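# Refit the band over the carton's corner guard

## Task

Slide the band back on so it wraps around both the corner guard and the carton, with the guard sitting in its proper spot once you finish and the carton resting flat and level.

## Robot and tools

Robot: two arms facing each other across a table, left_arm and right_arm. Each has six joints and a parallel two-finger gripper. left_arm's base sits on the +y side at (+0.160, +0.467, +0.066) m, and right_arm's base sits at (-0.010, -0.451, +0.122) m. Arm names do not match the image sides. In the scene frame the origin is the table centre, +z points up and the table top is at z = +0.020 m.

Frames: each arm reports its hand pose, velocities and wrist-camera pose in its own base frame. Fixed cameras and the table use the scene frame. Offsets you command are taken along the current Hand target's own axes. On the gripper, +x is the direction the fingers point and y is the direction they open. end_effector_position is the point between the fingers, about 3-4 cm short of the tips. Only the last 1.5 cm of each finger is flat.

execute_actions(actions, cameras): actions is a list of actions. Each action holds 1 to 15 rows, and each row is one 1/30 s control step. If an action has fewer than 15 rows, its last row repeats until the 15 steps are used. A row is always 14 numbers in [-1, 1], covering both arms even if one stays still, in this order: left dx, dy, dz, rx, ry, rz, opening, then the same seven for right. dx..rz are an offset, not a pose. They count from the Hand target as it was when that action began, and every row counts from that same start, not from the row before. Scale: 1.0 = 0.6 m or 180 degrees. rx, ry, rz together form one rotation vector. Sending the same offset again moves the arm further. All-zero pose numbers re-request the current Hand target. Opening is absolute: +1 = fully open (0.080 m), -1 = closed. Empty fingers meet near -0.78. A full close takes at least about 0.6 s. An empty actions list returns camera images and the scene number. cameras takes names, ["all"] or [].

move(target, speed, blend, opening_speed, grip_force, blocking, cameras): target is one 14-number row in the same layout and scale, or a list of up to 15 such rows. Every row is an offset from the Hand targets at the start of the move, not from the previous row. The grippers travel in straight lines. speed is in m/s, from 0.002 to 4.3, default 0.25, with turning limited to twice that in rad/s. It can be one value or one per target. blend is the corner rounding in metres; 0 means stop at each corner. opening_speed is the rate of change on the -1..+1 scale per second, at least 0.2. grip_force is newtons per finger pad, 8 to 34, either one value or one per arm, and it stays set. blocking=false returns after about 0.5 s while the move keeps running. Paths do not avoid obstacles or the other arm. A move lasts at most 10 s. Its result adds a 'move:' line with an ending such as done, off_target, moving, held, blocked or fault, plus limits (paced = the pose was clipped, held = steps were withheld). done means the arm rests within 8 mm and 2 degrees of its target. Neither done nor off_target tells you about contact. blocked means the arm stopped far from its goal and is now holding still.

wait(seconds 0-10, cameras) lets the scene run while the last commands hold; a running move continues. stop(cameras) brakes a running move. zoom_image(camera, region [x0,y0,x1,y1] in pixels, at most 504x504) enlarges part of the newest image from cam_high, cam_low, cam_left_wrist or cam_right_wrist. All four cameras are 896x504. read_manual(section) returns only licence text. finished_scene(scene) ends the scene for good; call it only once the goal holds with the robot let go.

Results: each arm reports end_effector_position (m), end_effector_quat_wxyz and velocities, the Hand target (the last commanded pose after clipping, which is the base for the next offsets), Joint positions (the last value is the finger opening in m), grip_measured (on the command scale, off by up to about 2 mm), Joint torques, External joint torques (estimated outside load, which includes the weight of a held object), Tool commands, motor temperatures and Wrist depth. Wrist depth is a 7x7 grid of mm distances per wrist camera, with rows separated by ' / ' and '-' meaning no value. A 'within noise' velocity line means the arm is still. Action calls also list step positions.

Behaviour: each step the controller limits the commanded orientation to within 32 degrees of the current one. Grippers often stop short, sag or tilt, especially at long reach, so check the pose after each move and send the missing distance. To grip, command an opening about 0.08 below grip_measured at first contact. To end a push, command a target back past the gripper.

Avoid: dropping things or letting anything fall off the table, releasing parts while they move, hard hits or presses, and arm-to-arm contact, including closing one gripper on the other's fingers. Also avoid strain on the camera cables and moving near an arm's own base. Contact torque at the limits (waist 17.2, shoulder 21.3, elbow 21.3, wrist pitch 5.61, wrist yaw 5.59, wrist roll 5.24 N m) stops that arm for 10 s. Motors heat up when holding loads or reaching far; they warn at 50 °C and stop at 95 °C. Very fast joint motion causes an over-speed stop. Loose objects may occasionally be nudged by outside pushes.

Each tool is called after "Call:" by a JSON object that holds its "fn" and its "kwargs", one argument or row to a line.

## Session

Call:
{"fn": "execute_actions", "kwargs": {
  "actions": []
}}

Call:
{"fn": "zoom_image", "kwargs": {
  "camera": "cam_high",
  "region": [340, 140, 560, 300]
}}

Call:
{"fn": "zoom_image", "kwargs": {
  "camera": "cam_low",
  "region": [280, 130, 580, 350]
}}

Scene clock: 0.00 s.
left_arm: end_effector_position=(+0.2774, +0.0359, +0.0907) grip_measured=+1.000 end_effector_quat_wxyz=(+0.667, +0.302, +0.304, -0.610) | right_arm: end_effector_position=(+0.2677, -0.0091, +0.1885) grip_measured=+1.000 end_effector_quat_wxyz=(+0.923, +0.307, +0.143, +0.182)
Joint positions: left_arm=[0.456 1.795 1.196 -1.241 0.64 2.053 0.08] | right_arm=[-0.5 0.846 0.314 0.276 -0.929 0.471 0.08]
Joint velocities: within noise
Joint torques (N m): no reading
External joint torques (N m): no reading
Motor temperatures (°C): left_arm=[34 40 40 39 38 33] | right_arm=[37 34 39 40 38 41]
Heat: left arm: hottest shoulder 40 °C (+0.0 °C/min); right arm: hottest wrist roll 41 °C (+0.0 °C/min).
Wrist depth (mm): cam_left_wrist=[233 300 293 287 278 209 269 / 221 278 274 268 263 258 258 / 216 259 255 253 249 245 241 / 243 243 240 236 233 231 228 / 230 229 227 223 221 217 216 / 221 80 208 211 206 - 76 / - - 200 200 196 - -] | cam_right_wrist=[- 3093 2423 2137 2327 1754 498 / 1959 - - - 2117 630 478 / - 2448 - - 714 526 414 / 1691 - 2555 2832 717 434 214 / - - 1644 1975 542 222 190 / - 74 102 550 266 90 167 / - 69 1407 489 224 82 -]
Hand target: left_arm +0.2780, +0.0359, +0.0919; +0.668, +0.303, +0.302, -0.609 | right_arm +0.2680, -0.0092, +0.1912; +0.924, +0.305, +0.140, +0.184
Tool commands: left_gripper/opening=+1.0 right_gripper/opening=+1.0

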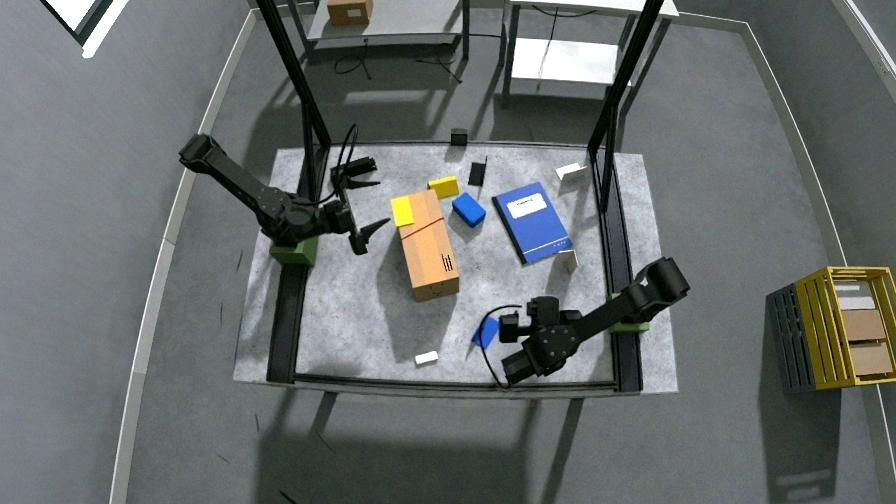

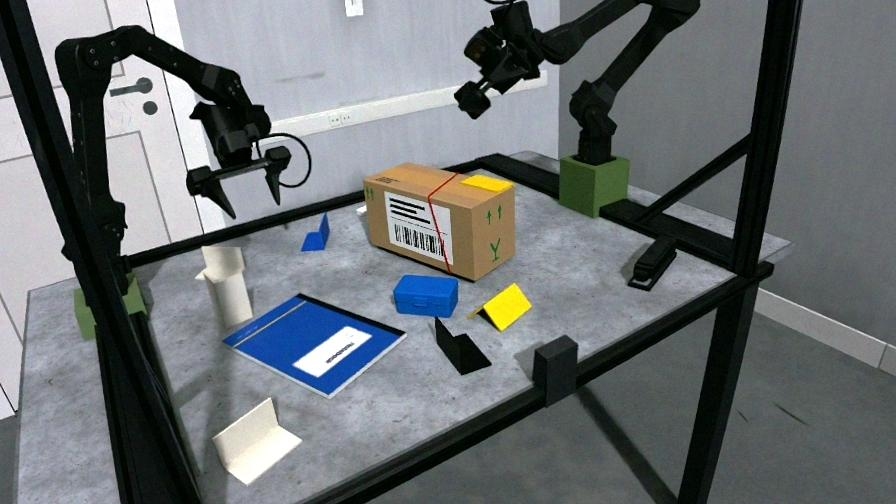

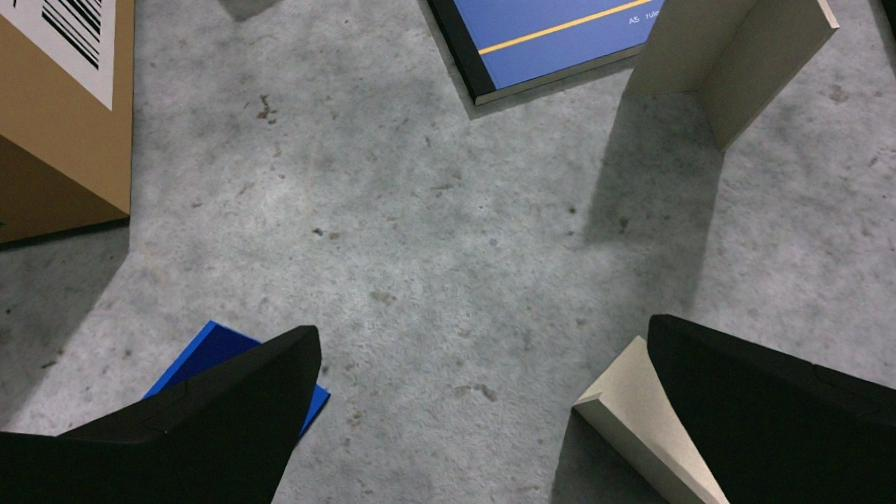

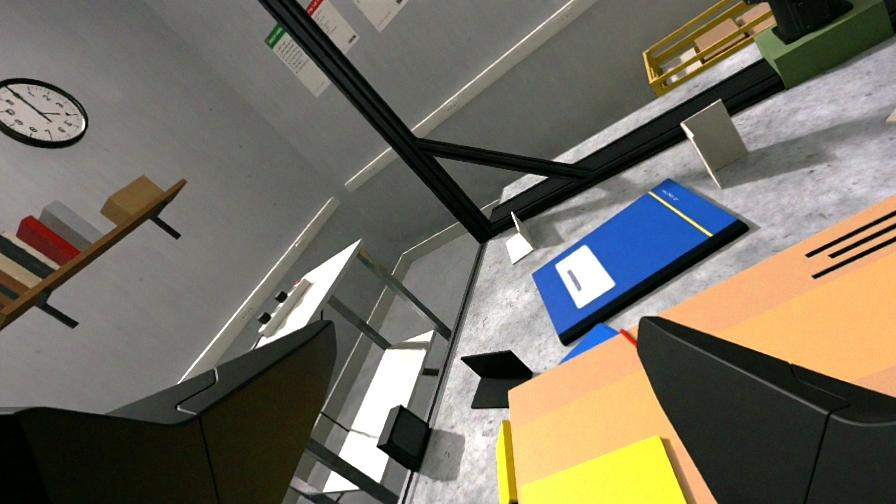

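Scaled by 2.291.

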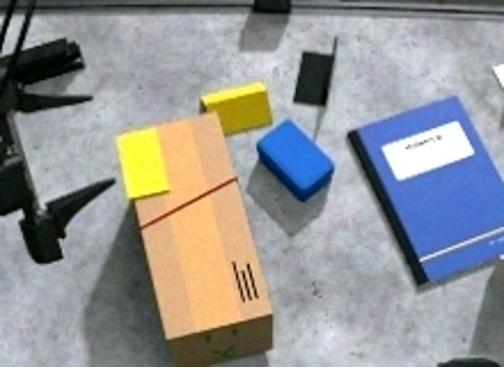

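Scaled by 1.680.

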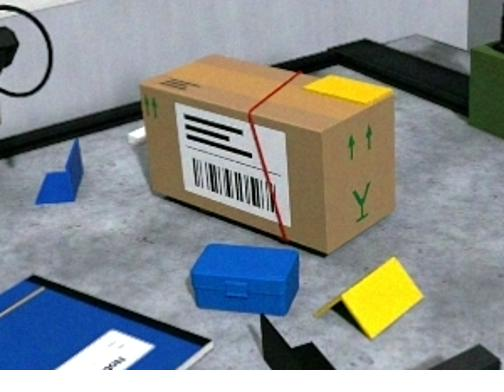

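Call:
{"fn": "move", "kwargs": {
  "target": [0.162,-0.0255,0.4825,-0.373,-0.072,0.427,1,-0.073,0.177,0.037,-0.1775,0.205,-0.1218,1],
  "speed": 0.35,
  "cameras": ["all"]
}}

Call:
{"fn": "zoom_image", "kwargs": {
  "camera": "cam_right_wrist",
  "region": [300, 150, 700, 390]
}}

Scene clock: 32.07 s.
left_arm: end_effector_position=(+0.2786, -0.2484, +0.1981) grip_measured=+1.000 end_effector_quat_wxyz=(+0.956, -0.034, +0.260, +0.133) | right_arm: end_effector_position=(+0.2091, +0.0395, +0.2738) grip_measured=+1.000 end_effector_quat_wxyz=(+0.894, -0.059, +0.426, +0.126)
Joint positions: left_arm=[-1.074 1.681 1.329 -0.866 -1.001 -1.153 0.08] | right_arm=[0.112 0.92 1.221 -1.197 -0.106 -0.129 0.08]
Joint torques (N m): left_arm=[-0.15 -4.83 6.35 0.52 -0.9 -0.05] | right_arm=[0.28 -1.16 7.29 1.24 -0.04 0.14]
External joint torques (N m): left_arm=[-0.19 1.85 0.51 -0.19 -0.38 -0.05] | right_arm=[0.26 0 1.74 0 0.02 0.14]
Motor temperatures (°C): left_arm=[34 43 43 39 38 33] | right_arm=[37 34 44 45 38 41]
Heat: left arm: hottest shoulder 43 °C (+5.6 °C/min); right arm: hottest wrist pitch 45 °C (+9.4 °C/min).
Wrist depth (mm): cam_left_wrist=[- 1829 695 691 713 605 574 / 1379 - 337 324 317 544 516 / - 524 321 322 323 465 451 / 443 444 408 380 391 410 397 / 394 397 385 378 378 333 355 / 364 80 323 335 323 - 76 / - - 304 302 302 - -] | cam_right_wrist=[1375 1577 628 610 609 592 575 / 1383 1497 561 553 547 543 538 / 1507 1433 526 362 363 357 503 / 1375 1343 495 483 340 336 479 / 1284 476 461 448 377 326 448 / 1277 74 427 438 425 90 430 / - 70 409 405 407 78 -]
Hand target: left_arm +0.2801, -0.2502, +0.1997; +0.956, -0.035, +0.256, +0.135 | right_arm +0.2101, +0.0401, +0.2802; +0.898, -0.059, +0.418, +0.126
Off the commanded pose: left_arm 0.003 m, 1 deg | right_arm 0.006 m, 1 deg.
move: done

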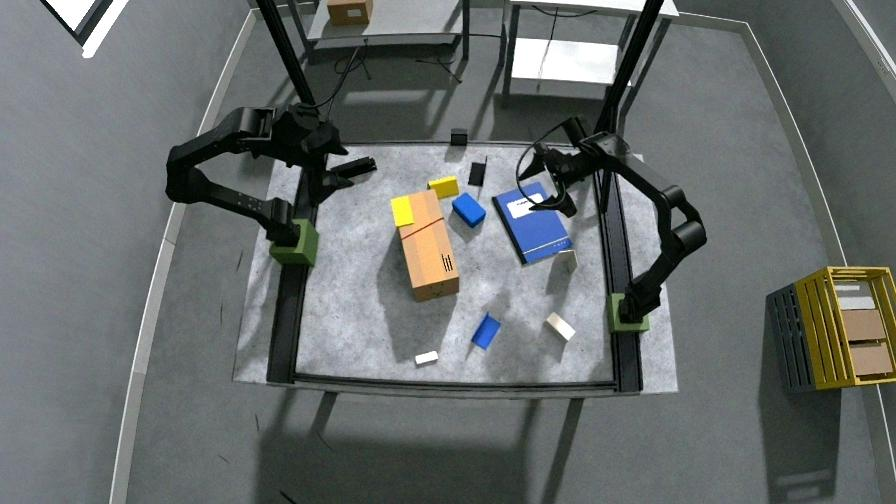

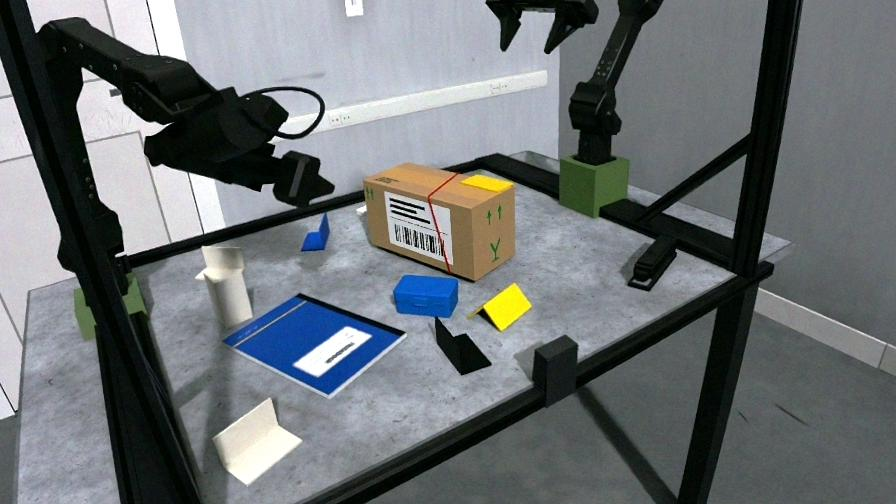

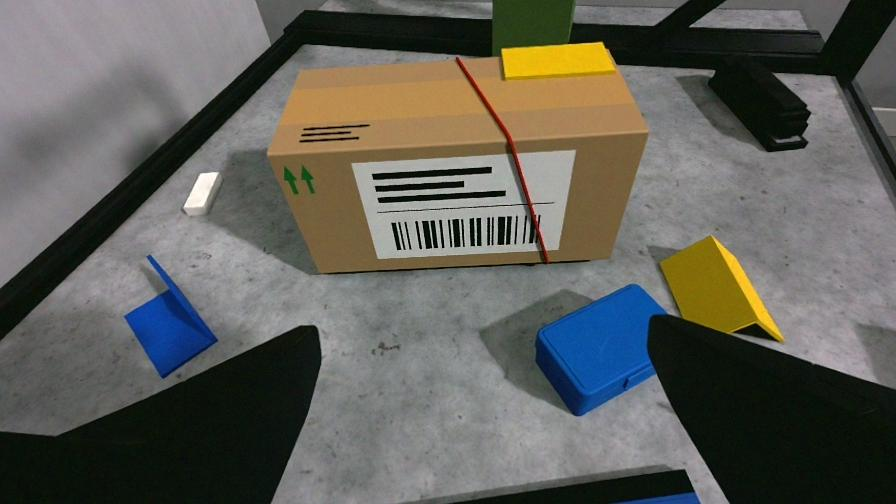

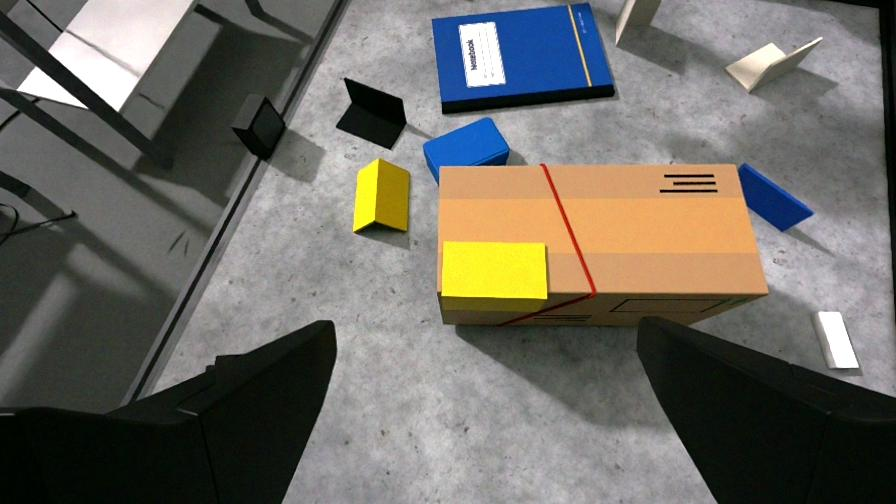

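Scaled by 1.260.

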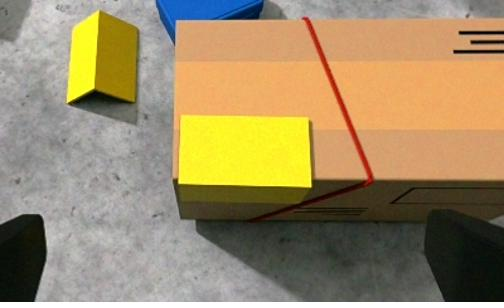

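Call:
{"fn": "move", "kwargs": {
  "target": [0,0,0,0,0,0,1,0.332,-0.149,-0.0716,0,0.1667,0,-0.25],
  "speed": 0.25,
  "cameras": ["cam_right_wrist"]
}}

Call:
{"fn": "zoom_image", "kwargs": {
  "camera": "cam_right_wrist",
  "region": [380, 250, 640, 430]
}}

Scene clock: 53.83 s.
left_arm: end_effector_position=(+0.2786, -0.2484, +0.1981) grip_measured=+1.000 end_effector_quat_wxyz=(+0.956, -0.034, +0.260, +0.133) | right_arm: end_effector_position=(+0.3210, -0.0182, +0.0965) grip_measured=-0.247 end_effector_quat_wxyz=(+0.754, -0.088, +0.642, +0.108)
Joint positions: left_arm=[-1.074 1.681 1.33 -0.867 -1.001 -1.154 0.08] | right_arm=[-0.086 1.657 1.199 -0.964 -0.063 -0.361 0.024]
Joint torques (N m): left_arm=[-0.03 -4.74 6.43 0.52 -0.89 -0.05] | right_arm=[-0.3 -6.03 7.06 0.5 -0.05 -0.06]
External joint torques (N m): left_arm=[-0.05 1.92 0.57 -0.21 -0.38 -0.06] | right_arm=[-0.31 0.15 1.51 -0.05 0.01 -0.06]
Heat: left arm: hottest elbow 46 °C (+6.7 °C/min); right arm: hottest elbow 44 °C (+5.6 °C/min).
Wrist depth (mm): cam_left_wrist=[1288 - 669 380 622 625 - / 1314 1459 340 318 315 544 520 / 1342 519 321 324 324 462 451 / 430 445 408 380 391 415 397 / 394 396 386 374 360 112 354 / 364 80 325 333 318 - 76 / - - 305 302 299 - -] | cam_right_wrist=[259 124 122 120 119 118 116 / 266 127 125 123 122 121 119 / 274 129 127 127 125 124 122 / 282 131 129 130 129 127 125 / 291 134 132 133 131 130 129 / 294 295 - 286 87 277 275 / - - - 295 73 - -]
Hand target: left_arm +0.2801, -0.2503, +0.1997; +0.956, -0.035, +0.256, +0.135 | right_arm +0.3262, -0.0197, +0.0999; +0.759, -0.090, +0.637, +0.106
Off the commanded pose: left_arm 0.003 m, 1 deg | right_arm 0.007 m, 1 deg.
move: done
Images, in order (width x height): cam_right_wrist 896x504.

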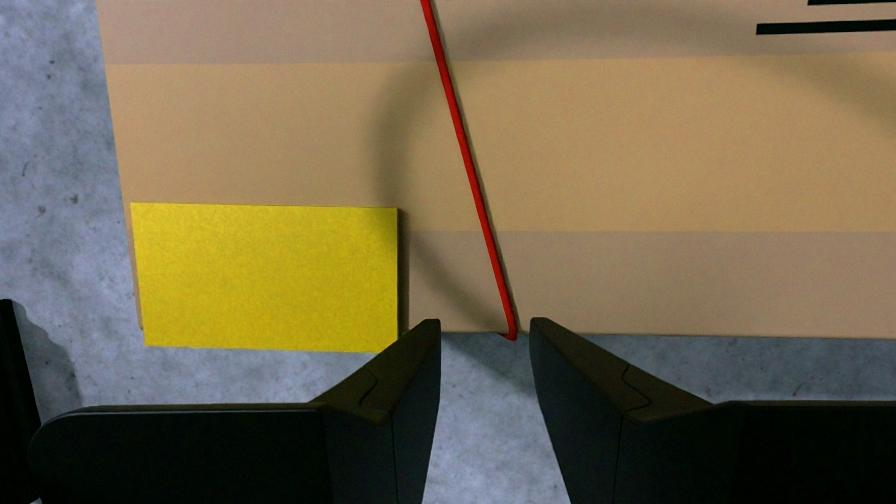

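Scaled by 1.938.

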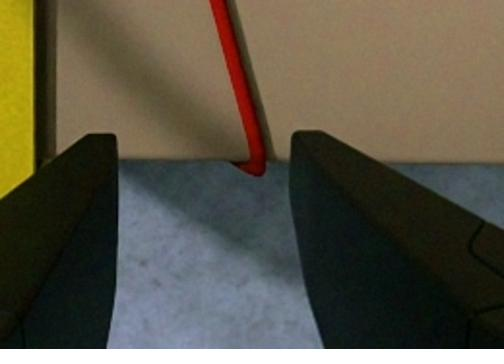

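Call:
{"fn": "move", "kwargs": {
  "target": [
    [0,0,0,0,0,0,1,0.047,-0.015,-0.0117,0,0,0,-0.25],
    [0,0,0,0,0,0,1,0.047,-0.015,-0.0117,0,0,0,-1],
    [0,0,0,0,0,0,1,-0.022,-0.015,-0.028,0,0,0,-1]
  ],
  "speed": [0.06,0.05,0.07],
  "opening_speed": 0.8,
  "cameras": ["cam_right_wrist"]
}}

Call:
{"fn": "zoom_image", "kwargs": {
  "camera": "cam_right_wrist",
  "region": [380, 250, 640, 430]
}}

Scene clock: 78.57 s.
left_arm: end_effector_position=(+0.2786, -0.2484, +0.1981) grip_measured=+1.000 end_effector_quat_wxyz=(+0.956, -0.034, +0.260, +0.133) | right_arm: end_effector_position=(+0.3064, -0.0319, +0.1022) grip_measured=-0.767 end_effector_quat_wxyz=(+0.750, -0.088, +0.646, +0.109)
Joint positions: left_arm=[-1.074 1.681 1.33 -0.867 -1.001 -1.154 0.08] | right_arm=[-0.138 1.614 1.178 -1.001 -0.07 -0.413 0.001]
Joint torques (N m): left_arm=[0.02 -4.85 6.24 0.52 -0.88 -0.04] | right_arm=[-0.32 -7.47 7.01 0.2 -0.13 -0.07]
External joint torques (N m): left_arm=[-0.04 1.83 0.37 -0.22 -0.37 -0.04] | right_arm=[-0.33 -1.64 1.52 -0.31 -0.06 -0.07]
Heat: left arm: hottest elbow 47 °C (+5.0 °C/min); right arm: hottest elbow 45 °C (+3.0 °C/min).
Wrist depth (mm): cam_left_wrist=[- - 690 680 637 671 555 / 1450 1530 336 326 314 539 523 / - 519 322 323 324 468 452 / 438 447 410 381 391 410 397 / 396 394 384 374 357 328 352 / 365 80 325 332 316 - 76 / - - 304 302 302 - -] | cam_right_wrist=[131 128 127 125 123 122 120 / 270 132 130 128 127 125 123 / 280 134 131 132 130 128 127 / 291 137 136 136 134 132 130 / 298 295 289 282 280 278 271 / 305 302 299 - 77 282 280 / - - - - - - -]
Hand target: left_arm +0.2801, -0.2503, +0.1997; +0.956, -0.035, +0.256, +0.135 | right_arm +0.3106, -0.0334, +0.1101; +0.759, -0.090, +0.637, +0.106
Off the commanded pose: left_arm 0.003 m, 1 deg | right_arm 0.009 m, 2 deg.
move: off_target (right_arm)
Images, in order (width x height): cam_right_wrist 896x504.

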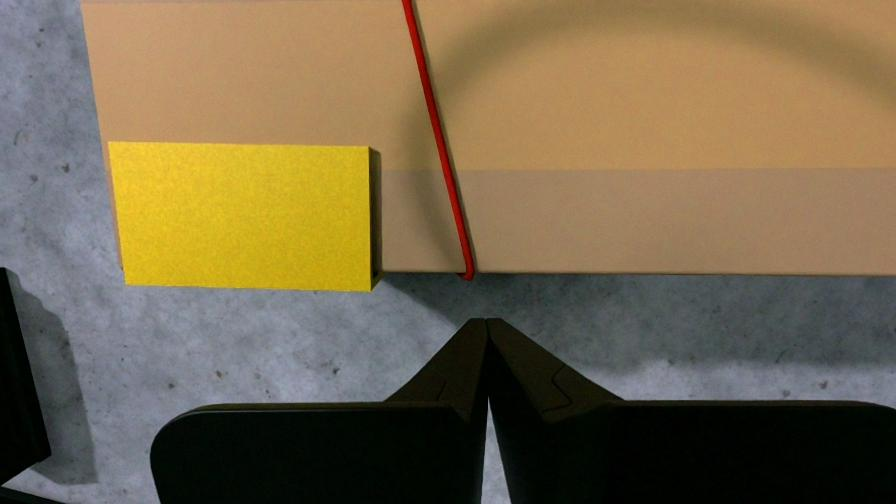

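Scaled by 1.938.

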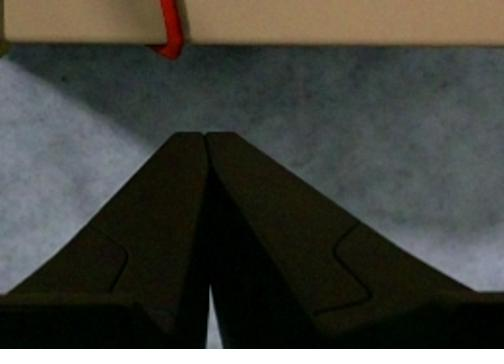

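Call:
{"fn": "move", "kwargs": {
  "target": [
    [0,0,0,0,0,0,1,0.02,0.006,0.018,0,0,0,-0.25],
    [0,0,0,0,0,0,1,0.073,0.006,0.0108,0,0,0,-0.25]
  ],
  "speed": 0.05,
  "cameras": ["cam_right_wrist"]
}}

Call:
{"fn": "zoom_image", "kwargs": {
  "camera": "cam_right_wrist",
  "region": [380, 250, 640, 430]
}}

Scene clock: 91.83 s.
left_arm: end_effector_position=(+0.2786, -0.2484, +0.1981) grip_measured=+1.000 end_effector_quat_wxyz=(+0.956, -0.034, +0.260, +0.133) | right_arm: end_effector_position=(+0.3254, -0.0275, +0.0760) grip_measured=-0.253 end_effector_quat_wxyz=(+0.763, -0.091, +0.631, +0.105)
Joint positions: left_arm=[-1.074 1.681 1.33 -0.867 -1.001 -1.154 0.08] | right_arm=[-0.115 1.675 1.13 -0.849 -0.067 -0.388 0.024]
Joint torques (N m): left_arm=[-0.09 -4.75 6.38 0.54 -0.87 -0.05] | right_arm=[0.26 -5.28 3.16 1.49 -0.06 0.1]
External joint torques (N m): left_arm=[-0.13 1.89 0.53 -0.18 -0.36 -0.06] | right_arm=[0.25 0.98 -2.33 0.89 0.01 0.1]
Motor temperatures (°C): left_arm=[34 44 48 39 38 33] | right_arm=[37 36 47 42 37 41]
Heat: left arm: hottest elbow 48 °C (+5.0 °C/min); right arm: hottest elbow 47 °C (+3.0 °C/min).
Wrist depth (mm): cam_left_wrist=[1294 1511 705 371 369 688 549 / 1288 1387 340 326 315 544 547 / - 511 321 323 324 465 447 / 440 444 410 380 388 401 396 / 397 393 382 375 333 330 353 / 365 80 326 333 316 - 76 / - - 306 303 299 - -] | cam_right_wrist=[- 106 105 104 104 103 102 / 109 109 107 107 106 105 104 / 112 111 110 109 108 107 106 / - 110 111 111 111 109 109 / 113 113 112 113 113 112 111 / 116 115 114 262 87 114 254 / - - - 270 72 - -]
Hand target: left_arm +0.2801, -0.2503, +0.1997; +0.956, -0.035, +0.256, +0.135 | right_arm +0.3230, -0.0263, +0.0680; +0.759, -0.090, +0.637, +0.106
Off the commanded pose: left_arm 0.003 m, 1 deg | right_arm 0.008 m, 1 deg.
move: done
Images, in order (width x height): cam_right_wrist 896x504.

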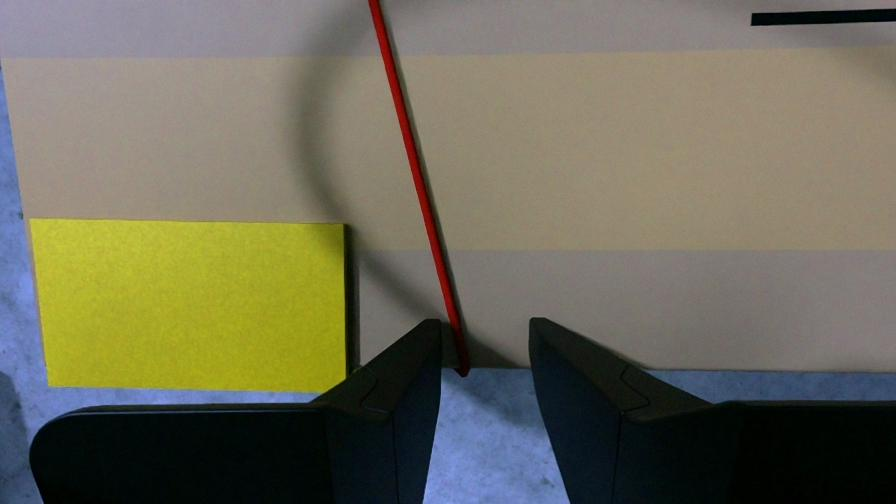

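Scaled by 1.938.

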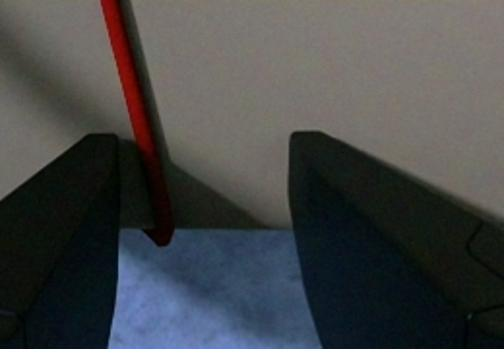

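Call:
{"fn": "move", "kwargs": {
  "target": [
    [0,0,0,0,0,0,1,-0.018,0.012,0,0,0,0,-0.25],
    [0,0,0,0,0,0,1,0.003,0.012,-0.004,0,0,0,-0.25],
    [0,0,0,0,0,0,1,0.003,0.012,-0.004,0,0,0,-1]
  ],
  "speed": 0.05,
  "opening_speed": 0.8,
  "cameras": ["cam_right_wrist"]
}}

Call:
{"fn": "zoom_image", "kwargs": {
  "camera": "cam_right_wrist",
  "region": [380, 250, 640, 430]
}}

Scene clock: 103.23 s.
left_arm: end_effector_position=(+0.2786, -0.2484, +0.1981) grip_measured=+1.000 end_effector_quat_wxyz=(+0.956, -0.034, +0.260, +0.133) | right_arm: end_effector_position=(+0.3245, -0.0212, +0.0761) grip_measured=-0.766 end_effector_quat_wxyz=(+0.769, -0.093, +0.625, +0.103)
Joint positions: left_arm=[-1.074 1.681 1.33 -0.867 -1.001 -1.154 0.08] | right_arm=[-0.094 1.656 1.107 -0.826 -0.061 -0.368 0.001]
Joint torques (N m): left_arm=[-0.12 -4.79 6.37 0.52 -0.86 -0.05] | right_arm=[0.19 -4.64 3.01 0.65 -0.12 0.1]
External joint torques (N m): left_arm=[-0.12 1.93 0.46 -0.21 -0.35 -0.05] | right_arm=[0.19 1.44 -2.45 0.04 -0.06 0.1]
Heat: left arm: hottest elbow 48 °C (+3.0 °C/min); right arm: hottest elbow 45 °C (+1.0 °C/min).
Wrist depth (mm): cam_left_wrist=[1342 - 709 370 637 607 610 / 1357 - 337 324 315 539 539 / - 508 324 322 325 466 448 / 451 445 408 384 390 409 397 / 393 400 385 373 370 325 352 / 364 80 326 333 322 - 76 / - - 304 301 298 - -] | cam_right_wrist=[- 107 106 105 105 104 104 / 109 109 108 108 107 107 106 / 112 112 111 110 109 108 108 / - 111 111 112 111 110 110 / 113 112 112 114 113 112 112 / 269 114 114 - 72 257 256 / - - - - - - -]
Hand target: left_arm +0.2801, -0.2503, +0.1997; +0.956, -0.035, +0.256, +0.135 | right_arm +0.3191, -0.0199, +0.0658; +0.759, -0.090, +0.637, +0.106
Off the commanded pose: left_arm 0.003 m, 1 deg | right_arm 0.012 m, 2 deg.
move: off_target (right_arm); target 3's new opening was sent with right_arm's hand 0.010 m and 1 deg from that target
Images, in order (width x height): cam_right_wrist 896x504.

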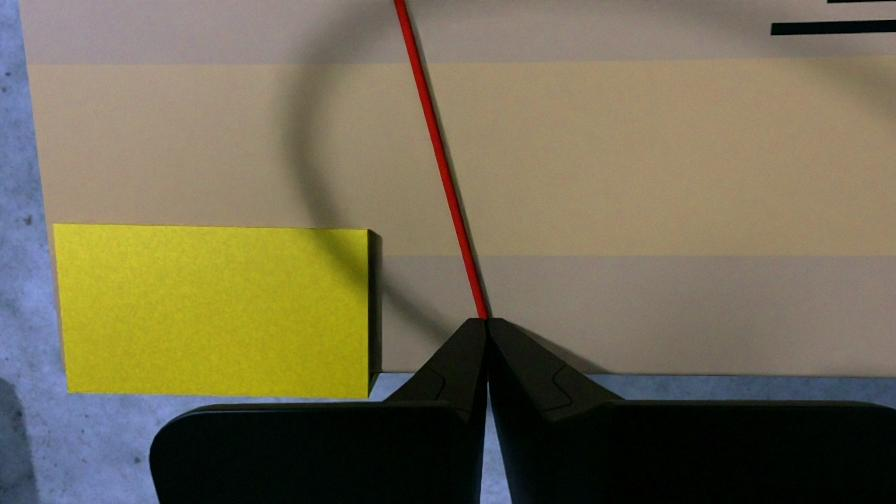

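Scaled by 1.938.

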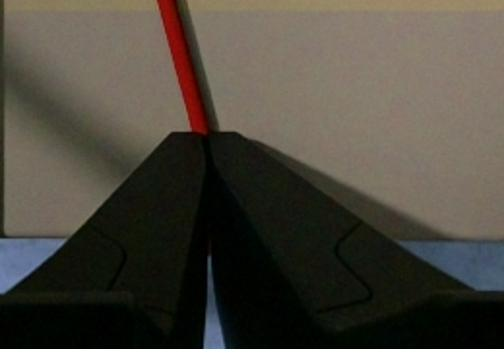

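Call:
{"fn": "move", "kwargs": {
  "target": [0,0,0,0,0,0,1,-0.06,0,-0.007,0,0,0,-1],
  "speed": 0.05,
  "cameras": ["cam_right_wrist"]
}}

Scene clock: 107.77 s.
left_arm: end_effector_position=(+0.2786, -0.2484, +0.1981) grip_measured=+1.000 end_effector_quat_wxyz=(+0.956, -0.034, +0.260, +0.133) | right_arm: end_effector_position=(+0.3080, -0.0181, +0.0923) grip_measured=-0.766 end_effector_quat_wxyz=(+0.753, -0.089, +0.642, +0.114)
Joint positions: left_arm=[-1.074 1.681 1.33 -0.867 -1.001 -1.154 0.08] | right_arm=[-0.093 1.616 1.138 -0.949 -0.071 -0.376 0.001]
Joint torques (N m): left_arm=[-0.02 -4.74 6.35 0.51 -0.87 -0.07] | right_arm=[-0.98 -8.14 6.71 -0.66 0.16 -0.06]
External joint torques (N m): left_arm=[0.02 2.06 0.38 -0.23 -0.35 -0.07] | right_arm=[-1.05 -2.33 1.21 -1.2 0.24 -0.06]
Heat: left arm: hottest elbow 48 °C (+3.0 °C/min); right arm: hottest elbow 45 °C (+1.0 °C/min).
Wrist depth (mm): cam_left_wrist=[1294 - 711 371 594 602 - / 1256 532 337 326 317 530 531 / 1208 527 323 324 326 467 454 / 444 448 406 381 392 410 398 / 396 397 382 372 374 331 353 / 364 80 324 331 323 - 76 / - - 305 302 299 - -] | cam_right_wrist=[259 120 118 116 115 113 112 / 265 123 121 119 118 116 114 / 271 124 122 122 121 119 118 / 279 127 125 126 124 122 120 / 289 286 280 127 270 266 262 / 294 289 287 - 77 274 269 / - - - - - - -]
Hand target: left_arm +0.2801, -0.2503, +0.1997; +0.956, -0.035, +0.256, +0.135 | right_arm +0.3091, -0.0227, +0.1006; +0.759, -0.090, +0.636, +0.106
Off the commanded pose: left_arm 0.003 m, 1 deg | right_arm 0.010 m, 1 deg.
move: off_target (right_arm)
Images, in order (width x height): cam_right_wrist 896x504.

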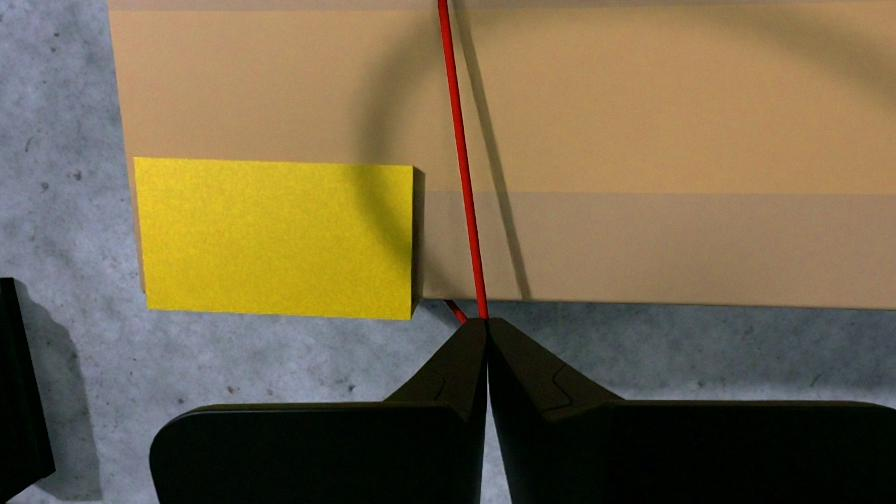

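Call:
{"fn": "move", "kwargs": {
  "target": [
    [0,0,0,0,0,0,1,-0.018,0,-0.007,0,0,0,-1],
    [0,0,0,0,0,0,1,-0.018,0.1,-0.007,0,0,0,-1],
    [0,0,0,0,0,0,1,0.034,0.1,0.013,0,0,0,-1]
  ],
  "speed": 0.08,
  "blend": [0.005,0.004,0],
  "cameras": ["cam_right_wrist","cam_left_wrist"]
}}

Scene clock: 121.33 s.
left_arm: end_effector_position=(+0.2786, -0.2484, +0.1981) grip_measured=+1.000 end_effector_quat_wxyz=(+0.956, -0.034, +0.260, +0.133) | right_arm: end_effector_position=(+0.3053, +0.0374, +0.0854) grip_measured=-0.767 end_effector_quat_wxyz=(+0.762, -0.089, +0.633, +0.106)
Joint positions: left_arm=[-1.074 1.681 1.33 -0.867 -1.001 -1.154 0.08] | right_arm=[0.107 1.59 1.079 -0.878 -0.03 -0.169 0.001]
Joint torques (N m): left_arm=[-0.11 -4.74 6.31 0.53 -0.89 -0.08] | right_arm=[0.25 -5.53 4.15 0.67 -0.01 0.11]
External joint torques (N m): left_arm=[-0.15 1.94 0.45 -0.19 -0.37 -0.08] | right_arm=[0.26 0.12 -1.33 0.09 0.02 0.11]
Heat: left arm: hottest elbow 48 °C (+2.0 °C/min); right arm: hottest elbow 45 °C (+1.0 °C/min).
Wrist depth (mm): cam_left_wrist=[1402 - 721 707 661 610 518 / - - 336 326 314 534 532 / - 503 321 324 324 465 452 / 453 443 410 380 388 399 396 / 394 391 382 376 334 333 355 / 362 80 327 333 316 - 76 / - - 304 303 302 - -] | cam_right_wrist=[248 246 113 111 111 110 109 / 256 253 115 114 113 112 111 / 261 259 117 116 116 114 114 / 267 266 - 116 116 118 117 / 272 272 121 119 118 120 119 / 256 279 276 - 77 266 265 / - - - - - - -]
Hand target: left_arm +0.2801, -0.2503, +0.1997; +0.956, -0.035, +0.256, +0.135 | right_arm +0.3033, +0.0380, +0.0817; +0.759, -0.090, +0.637, +0.106
Off the commanded pose: left_arm 0.003 m, 1 deg | right_arm 0.004 m, 1 deg.
move: done
Images, in order (width x height): cam_left_wrist 896x504, cam_right_wrist 896x504.

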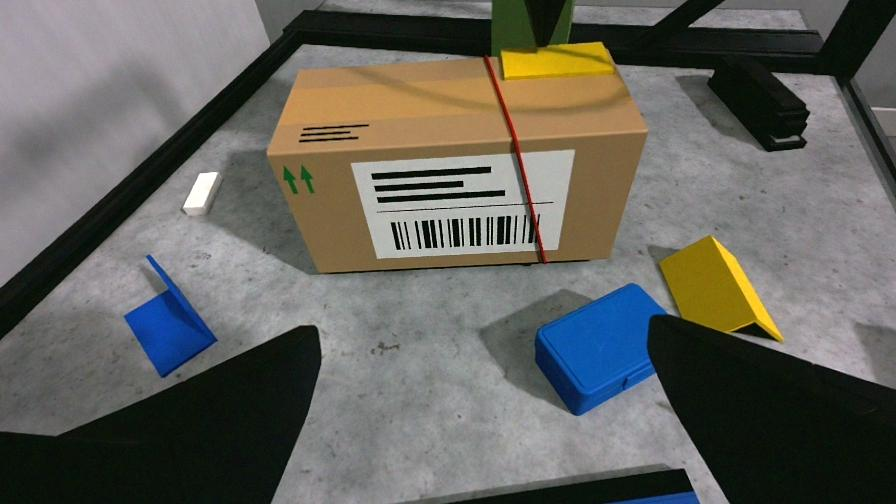

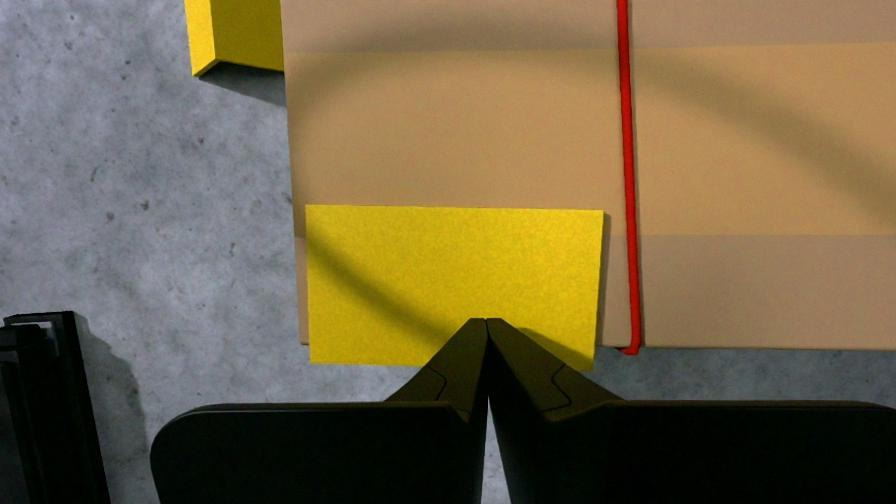

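Call:
{"fn": "move", "kwargs": {
  "target": [
    [0,0,0,0,0,0,1,-0.0295,0,0.0052,0,0,0,-0.51],
    [0,0,0,0,0,0,1,-0.0295,-0.0757,0.0052,0,0,0,-0.51],
    [0,0,0,0,0,0,1,-0.005,-0.0757,0.001,0,0,0,-0.51]
  ],
  "speed": 0.08,
  "cameras": ["cam_right_wrist"]
}}

Call:
{"fn": "zoom_image", "kwargs": {
  "camera": "cam_right_wrist",
  "region": [380, 250, 640, 430]
}}

Scene clock: 148.73 s.
left_arm: end_effector_position=(+0.2786, -0.2484, +0.1981) grip_measured=+1.000 end_effector_quat_wxyz=(+0.956, -0.034, +0.260, +0.133) | right_arm: end_effector_position=(+0.3181, -0.0057, +0.0887) grip_measured=-0.513 end_effector_quat_wxyz=(+0.762, -0.091, +0.633, +0.104)
Joint positions: left_arm=[-1.074 1.681 1.33 -0.867 -1.001 -1.154 0.08] | right_arm=[-0.042 1.63 1.135 -0.899 -0.051 -0.316 0.012]
Joint torques (N m): left_arm=[-0.03 -4.8 6.4 0.54 -0.89 -0.05] | right_arm=[-0.2 -5.87 4.06 0.66 -0.23 -0.05]
External joint torques (N m): left_arm=[-0.03 1.79 0.58 -0.18 -0.39 -0.05] | right_arm=[-0.23 0.15 -1.52 0.05 -0.18 -0.05]
Heat: left arm: hottest elbow 49 °C (+1.0 °C/min); right arm: hottest elbow 44 °C (-3.0 °C/min).
Wrist depth (mm): cam_left_wrist=[- - 680 373 636 699 562 / 1122 - 338 326 315 546 539 / - 517 321 321 326 467 453 / 431 447 410 381 391 399 395 / 395 394 383 377 370 335 352 / 364 80 325 335 318 - 76 / - - 304 302 300 - -] | cam_right_wrist=[252 116 116 115 113 113 112 / 258 119 118 117 116 115 114 / 263 121 120 120 119 118 117 / 271 121 121 121 122 121 119 / 278 125 123 124 124 124 122 / 283 281 - - 71 270 269 / - - - - - - -]
Hand target: left_arm +0.2801, -0.2503, +0.1997; +0.956, -0.035, +0.256, +0.135 | right_arm +0.3160, -0.0056, +0.0848; +0.759, -0.090, +0.637, +0.106
Off the commanded pose: left_arm 0.003 m, 1 deg | right_arm 0.005 m, 1 deg.
move: done
Images, in order (width x height): cam_right_wrist 896x504.

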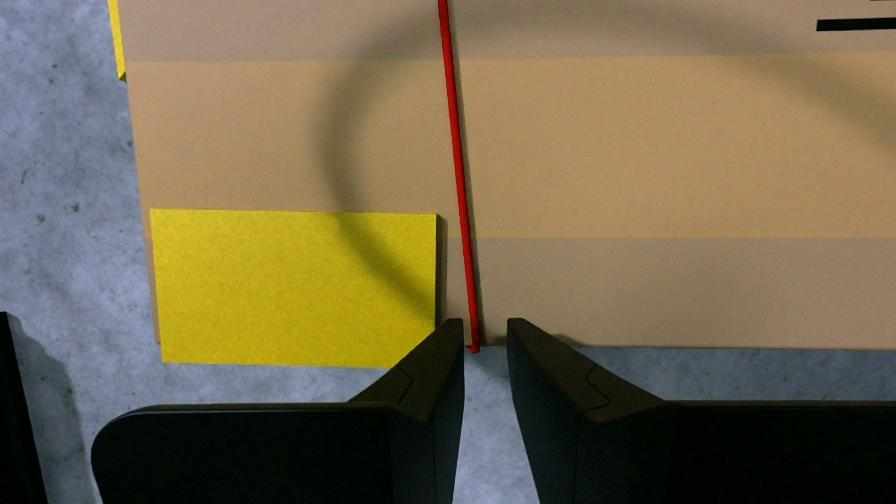

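Scaled by 1.938.

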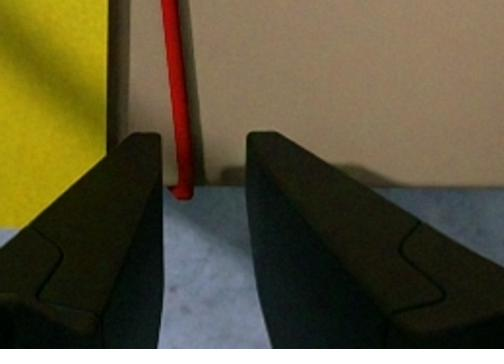

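Call:
{"fn": "move", "kwargs": {
  "target": [
    [0,0,0,0,0,0,1,0.035,0,-0.0077,0,0,0,-0.51],
    [0,0,0,0,0,0,1,0.035,0,-0.0077,0,0,0,-1],
    [0,0,0,0,0,0,1,-0.0045,0,-0.0145,0,0,0,-1]
  ],
  "speed": 0.05,
  "opening_speed": 0.8,
  "cameras": ["cam_right_wrist"]
}}

Call:
{"fn": "zoom_image", "kwargs": {
  "camera": "cam_right_wrist",
  "region": [380, 250, 640, 430]
}}

Scene clock: 160.80 s.
left_arm: end_effector_position=(+0.2786, -0.2484, +0.1981) grip_measured=+1.000 end_effector_quat_wxyz=(+0.956, -0.034, +0.260, +0.133) | right_arm: end_effector_position=(+0.3070, -0.0043, +0.0792) grip_measured=-0.766 end_effector_quat_wxyz=(+0.755, -0.090, +0.640, +0.112)
Joint positions: left_arm=[-1.074 1.681 1.33 -0.867 -1.001 -1.154 0.08] | right_arm=[-0.044 1.616 1.084 -0.885 -0.061 -0.326 0.001]
Joint torques (N m): left_arm=[-0.01 -4.7 6.25 0.55 -0.89 -0.08] | right_arm=[-0.89 -7.95 6.17 -0.79 0.08 -0.06]
External joint torques (N m): left_arm=[-0.02 2.05 0.34 -0.18 -0.38 -0.08] | right_arm=[-0.89 -2.13 0.71 -1.34 0.14 -0.07]
Heat: left arm: hottest elbow 49 °C (+1.0 °C/min); right arm: hottest elbow 44 °C (-1.0 °C/min).
Wrist depth (mm): cam_left_wrist=[- 1777 719 372 697 697 594 / 1387 1683 338 327 318 544 539 / 1364 516 322 324 326 466 451 / 457 442 410 381 390 412 396 / 393 399 383 374 366 330 352 / 363 80 326 333 316 - 76 / - - 304 302 300 - -] | cam_right_wrist=[245 108 106 105 104 102 102 / 252 111 109 108 106 105 104 / 256 111 110 110 109 107 106 / 264 113 112 111 112 110 109 / 273 116 116 113 115 114 112 / 277 276 271 - 77 261 257 / - - - - - - -]
Hand target: left_arm +0.2801, -0.2503, +0.1997; +0.956, -0.035, +0.256, +0.135 | right_arm +0.3072, -0.0081, +0.0860; +0.758, -0.090, +0.637, +0.106
Off the commanded pose: left_arm 0.003 m, 1 deg | right_arm 0.008 m, 1 deg.
move: done; target 2's new opening was sent with right_arm's hand 0.012 m and 1 deg from that target
Images, in order (width x height): cam_right_wrist 896x504.

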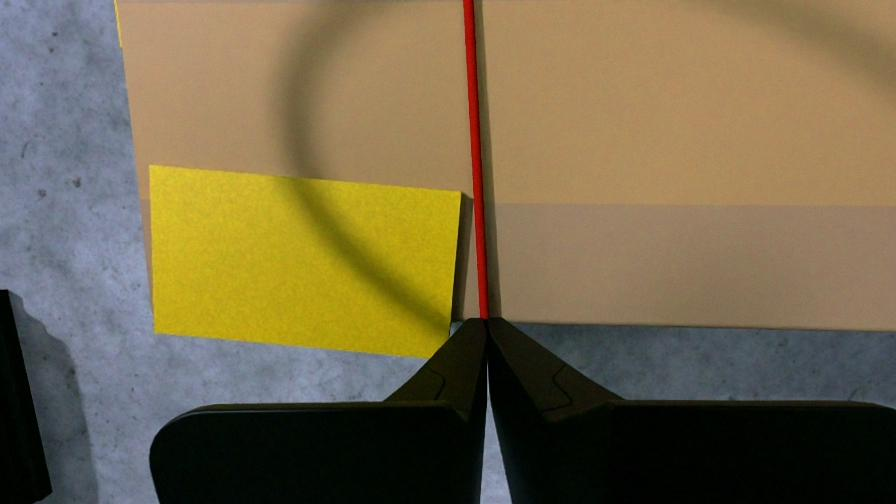

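Scaled by 1.938.

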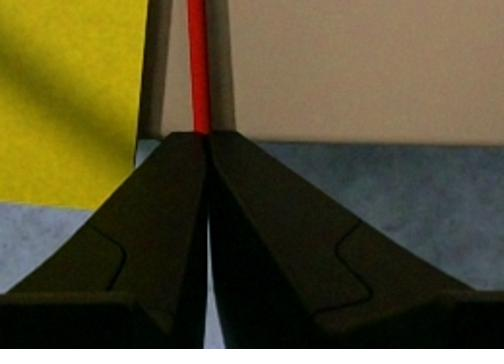

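Call:
{"fn": "move", "kwargs": {
  "target": [0,0,0,0,0,0,1,-0.026,0,0,0,0,0,-1],
  "speed": 0.04,
  "cameras": ["cam_right_wrist"]
}}

Scene clock: 168.73 s.
left_arm: end_effector_position=(+0.2786, -0.2484, +0.1981) grip_measured=+1.000 end_effector_quat_wxyz=(+0.956, -0.034, +0.260, +0.133) | right_arm: end_effector_position=(+0.3040, -0.0047, +0.0929) grip_measured=-0.766 end_effector_quat_wxyz=(+0.753, -0.089, +0.642, +0.113)
Joint positions: left_arm=[-1.074 1.681 1.33 -0.867 -1.001 -1.154 0.08] | right_arm=[-0.046 1.595 1.119 -0.946 -0.062 -0.329 0.001]
Joint torques (N m): left_arm=[-0.07 -4.81 6.42 0.52 -0.89 -0.05] | right_arm=[-0.96 -8.16 6.62 -0.86 0.1 -0.05]
External joint torques (N m): left_arm=[-0.08 1.92 0.49 -0.22 -0.37 -0.05] | right_arm=[-0.95 -2.4 1.04 -1.42 0.16 -0.05]
Heat: left arm: hottest elbow 49 °C (+1.0 °C/min); right arm: hottest elbow 45 °C (+0.0 °C/min).
Wrist depth (mm): cam_left_wrist=[- 1790 691 657 622 647 - / 1281 568 338 324 315 543 543 / 1256 528 323 324 326 467 454 / 451 442 408 378 390 405 396 / 395 393 382 374 368 338 352 / 365 80 326 332 318 - 76 / - - 303 302 298 - -] | cam_right_wrist=[257 120 119 117 115 114 113 / 266 123 122 120 118 117 115 / 271 124 123 122 122 120 119 / 278 127 126 124 125 123 121 / 287 284 129 126 269 268 265 / 293 289 289 - 77 274 269 / - - - - - - -]
Hand target: left_arm +0.2801, -0.2503, +0.1997; +0.956, -0.035, +0.256, +0.135 | right_arm +0.3047, -0.0088, +0.1014; +0.759, -0.090, +0.637, +0.106
Off the commanded pose: left_arm 0.003 m, 1 deg | right_arm 0.009 m, 1 deg.
move: off_target (right_arm)
Images, in order (width x height): cam_right_wrist 896x504.

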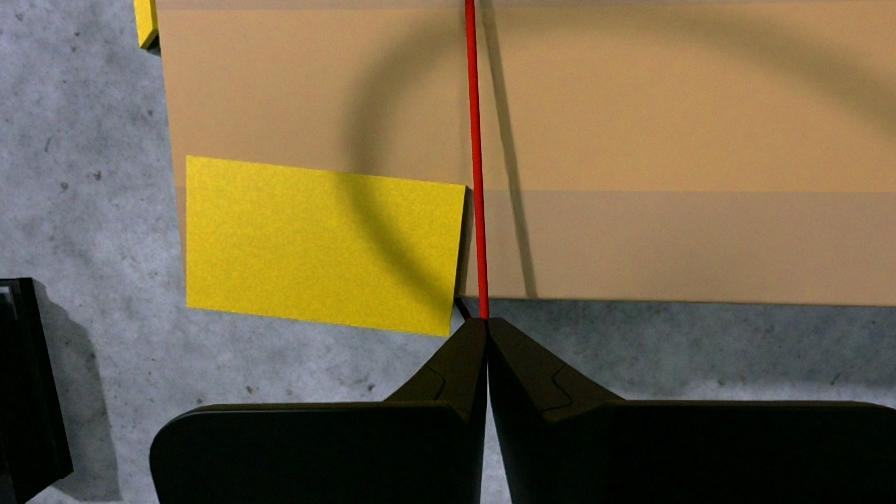

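Call:
{"fn": "move", "kwargs": {
  "target": [
    [0,0,0,0,0,0,1,0.005,0,0.012,0,0,0,-1],
    [0,0,0,0,0,0,1,0.005,-0.045,0.012,0,0,0,-1]
  ],
  "speed": 0.05,
  "cameras": ["cam_right_wrist"]
}}

Call:
{"fn": "zoom_image", "kwargs": {
  "camera": "cam_right_wrist",
  "region": [300, 230, 560, 410]
}}

Scene clock: 187.07 s.
left_arm: end_effector_position=(+0.2786, -0.2484, +0.1981) grip_measured=+1.000 end_effector_quat_wxyz=(+0.956, -0.034, +0.260, +0.133) | right_arm: end_effector_position=(+0.3169, -0.0258, +0.0944) grip_measured=-0.766 end_effector_quat_wxyz=(+0.755, -0.089, +0.639, +0.116)
Joint positions: left_arm=[-1.074 1.681 1.33 -0.867 -1.001 -1.154 0.08] | right_arm=[-0.119 1.645 1.176 -0.952 -0.08 -0.406 0.001]
Joint torques (N m): left_arm=[-0.07 -4.97 6.43 0.53 -0.9 -0.05] | right_arm=[-1.38 -6.58 7.18 -0.48 0.3 -0.06]
External joint torques (N m): left_arm=[-0.05 1.67 0.57 -0.21 -0.4 -0.05] | right_arm=[-1.36 -0.5 1.62 -1.04 0.37 -0.06]
Motor temperatures (°C): left_arm=[34 44 49 39 38 33] | right_arm=[37 41 46 41 37 41]
Heat: left arm: hottest elbow 49 °C (+1.0 °C/min); right arm: hottest elbow 46 °C (+1.0 °C/min).
Wrist depth (mm): cam_left_wrist=[1335 1568 715 386 673 675 - / - 1568 337 325 317 546 529 / - 518 323 321 324 469 447 / 440 447 408 383 391 407 396 / 392 393 384 373 366 112 353 / 364 80 325 333 317 - 76 / - - 304 302 297 - -] | cam_right_wrist=[260 122 121 118 116 115 114 / 266 126 123 121 120 118 116 / 275 128 126 125 123 121 119 / 283 129 128 128 126 124 122 / 291 133 130 130 129 128 126 / 296 292 285 - 77 274 269 / - - - - - - -]
Hand target: left_arm +0.2801, -0.2503, +0.1997; +0.956, -0.035, +0.256, +0.135 | right_arm +0.3194, -0.0326, +0.0996; +0.759, -0.090, +0.637, +0.106
Off the commanded pose: left_arm 0.003 m, 1 deg | right_arm 0.009 m, 1 deg.
move: off_target (right_arm)
Images, in order (width x height): cam_right_wrist 896x504.

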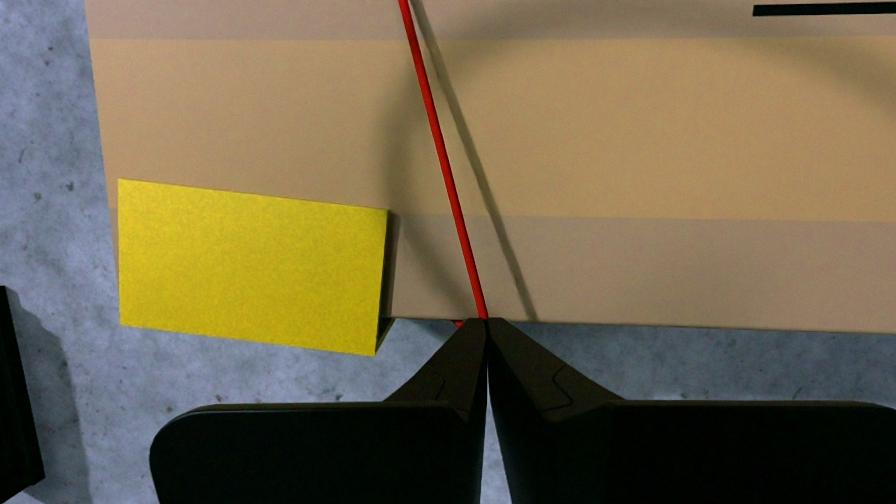

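Scaled by 1.938.

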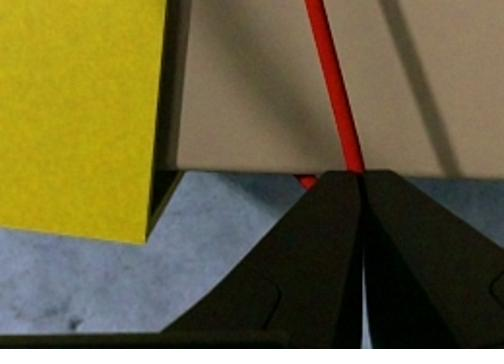

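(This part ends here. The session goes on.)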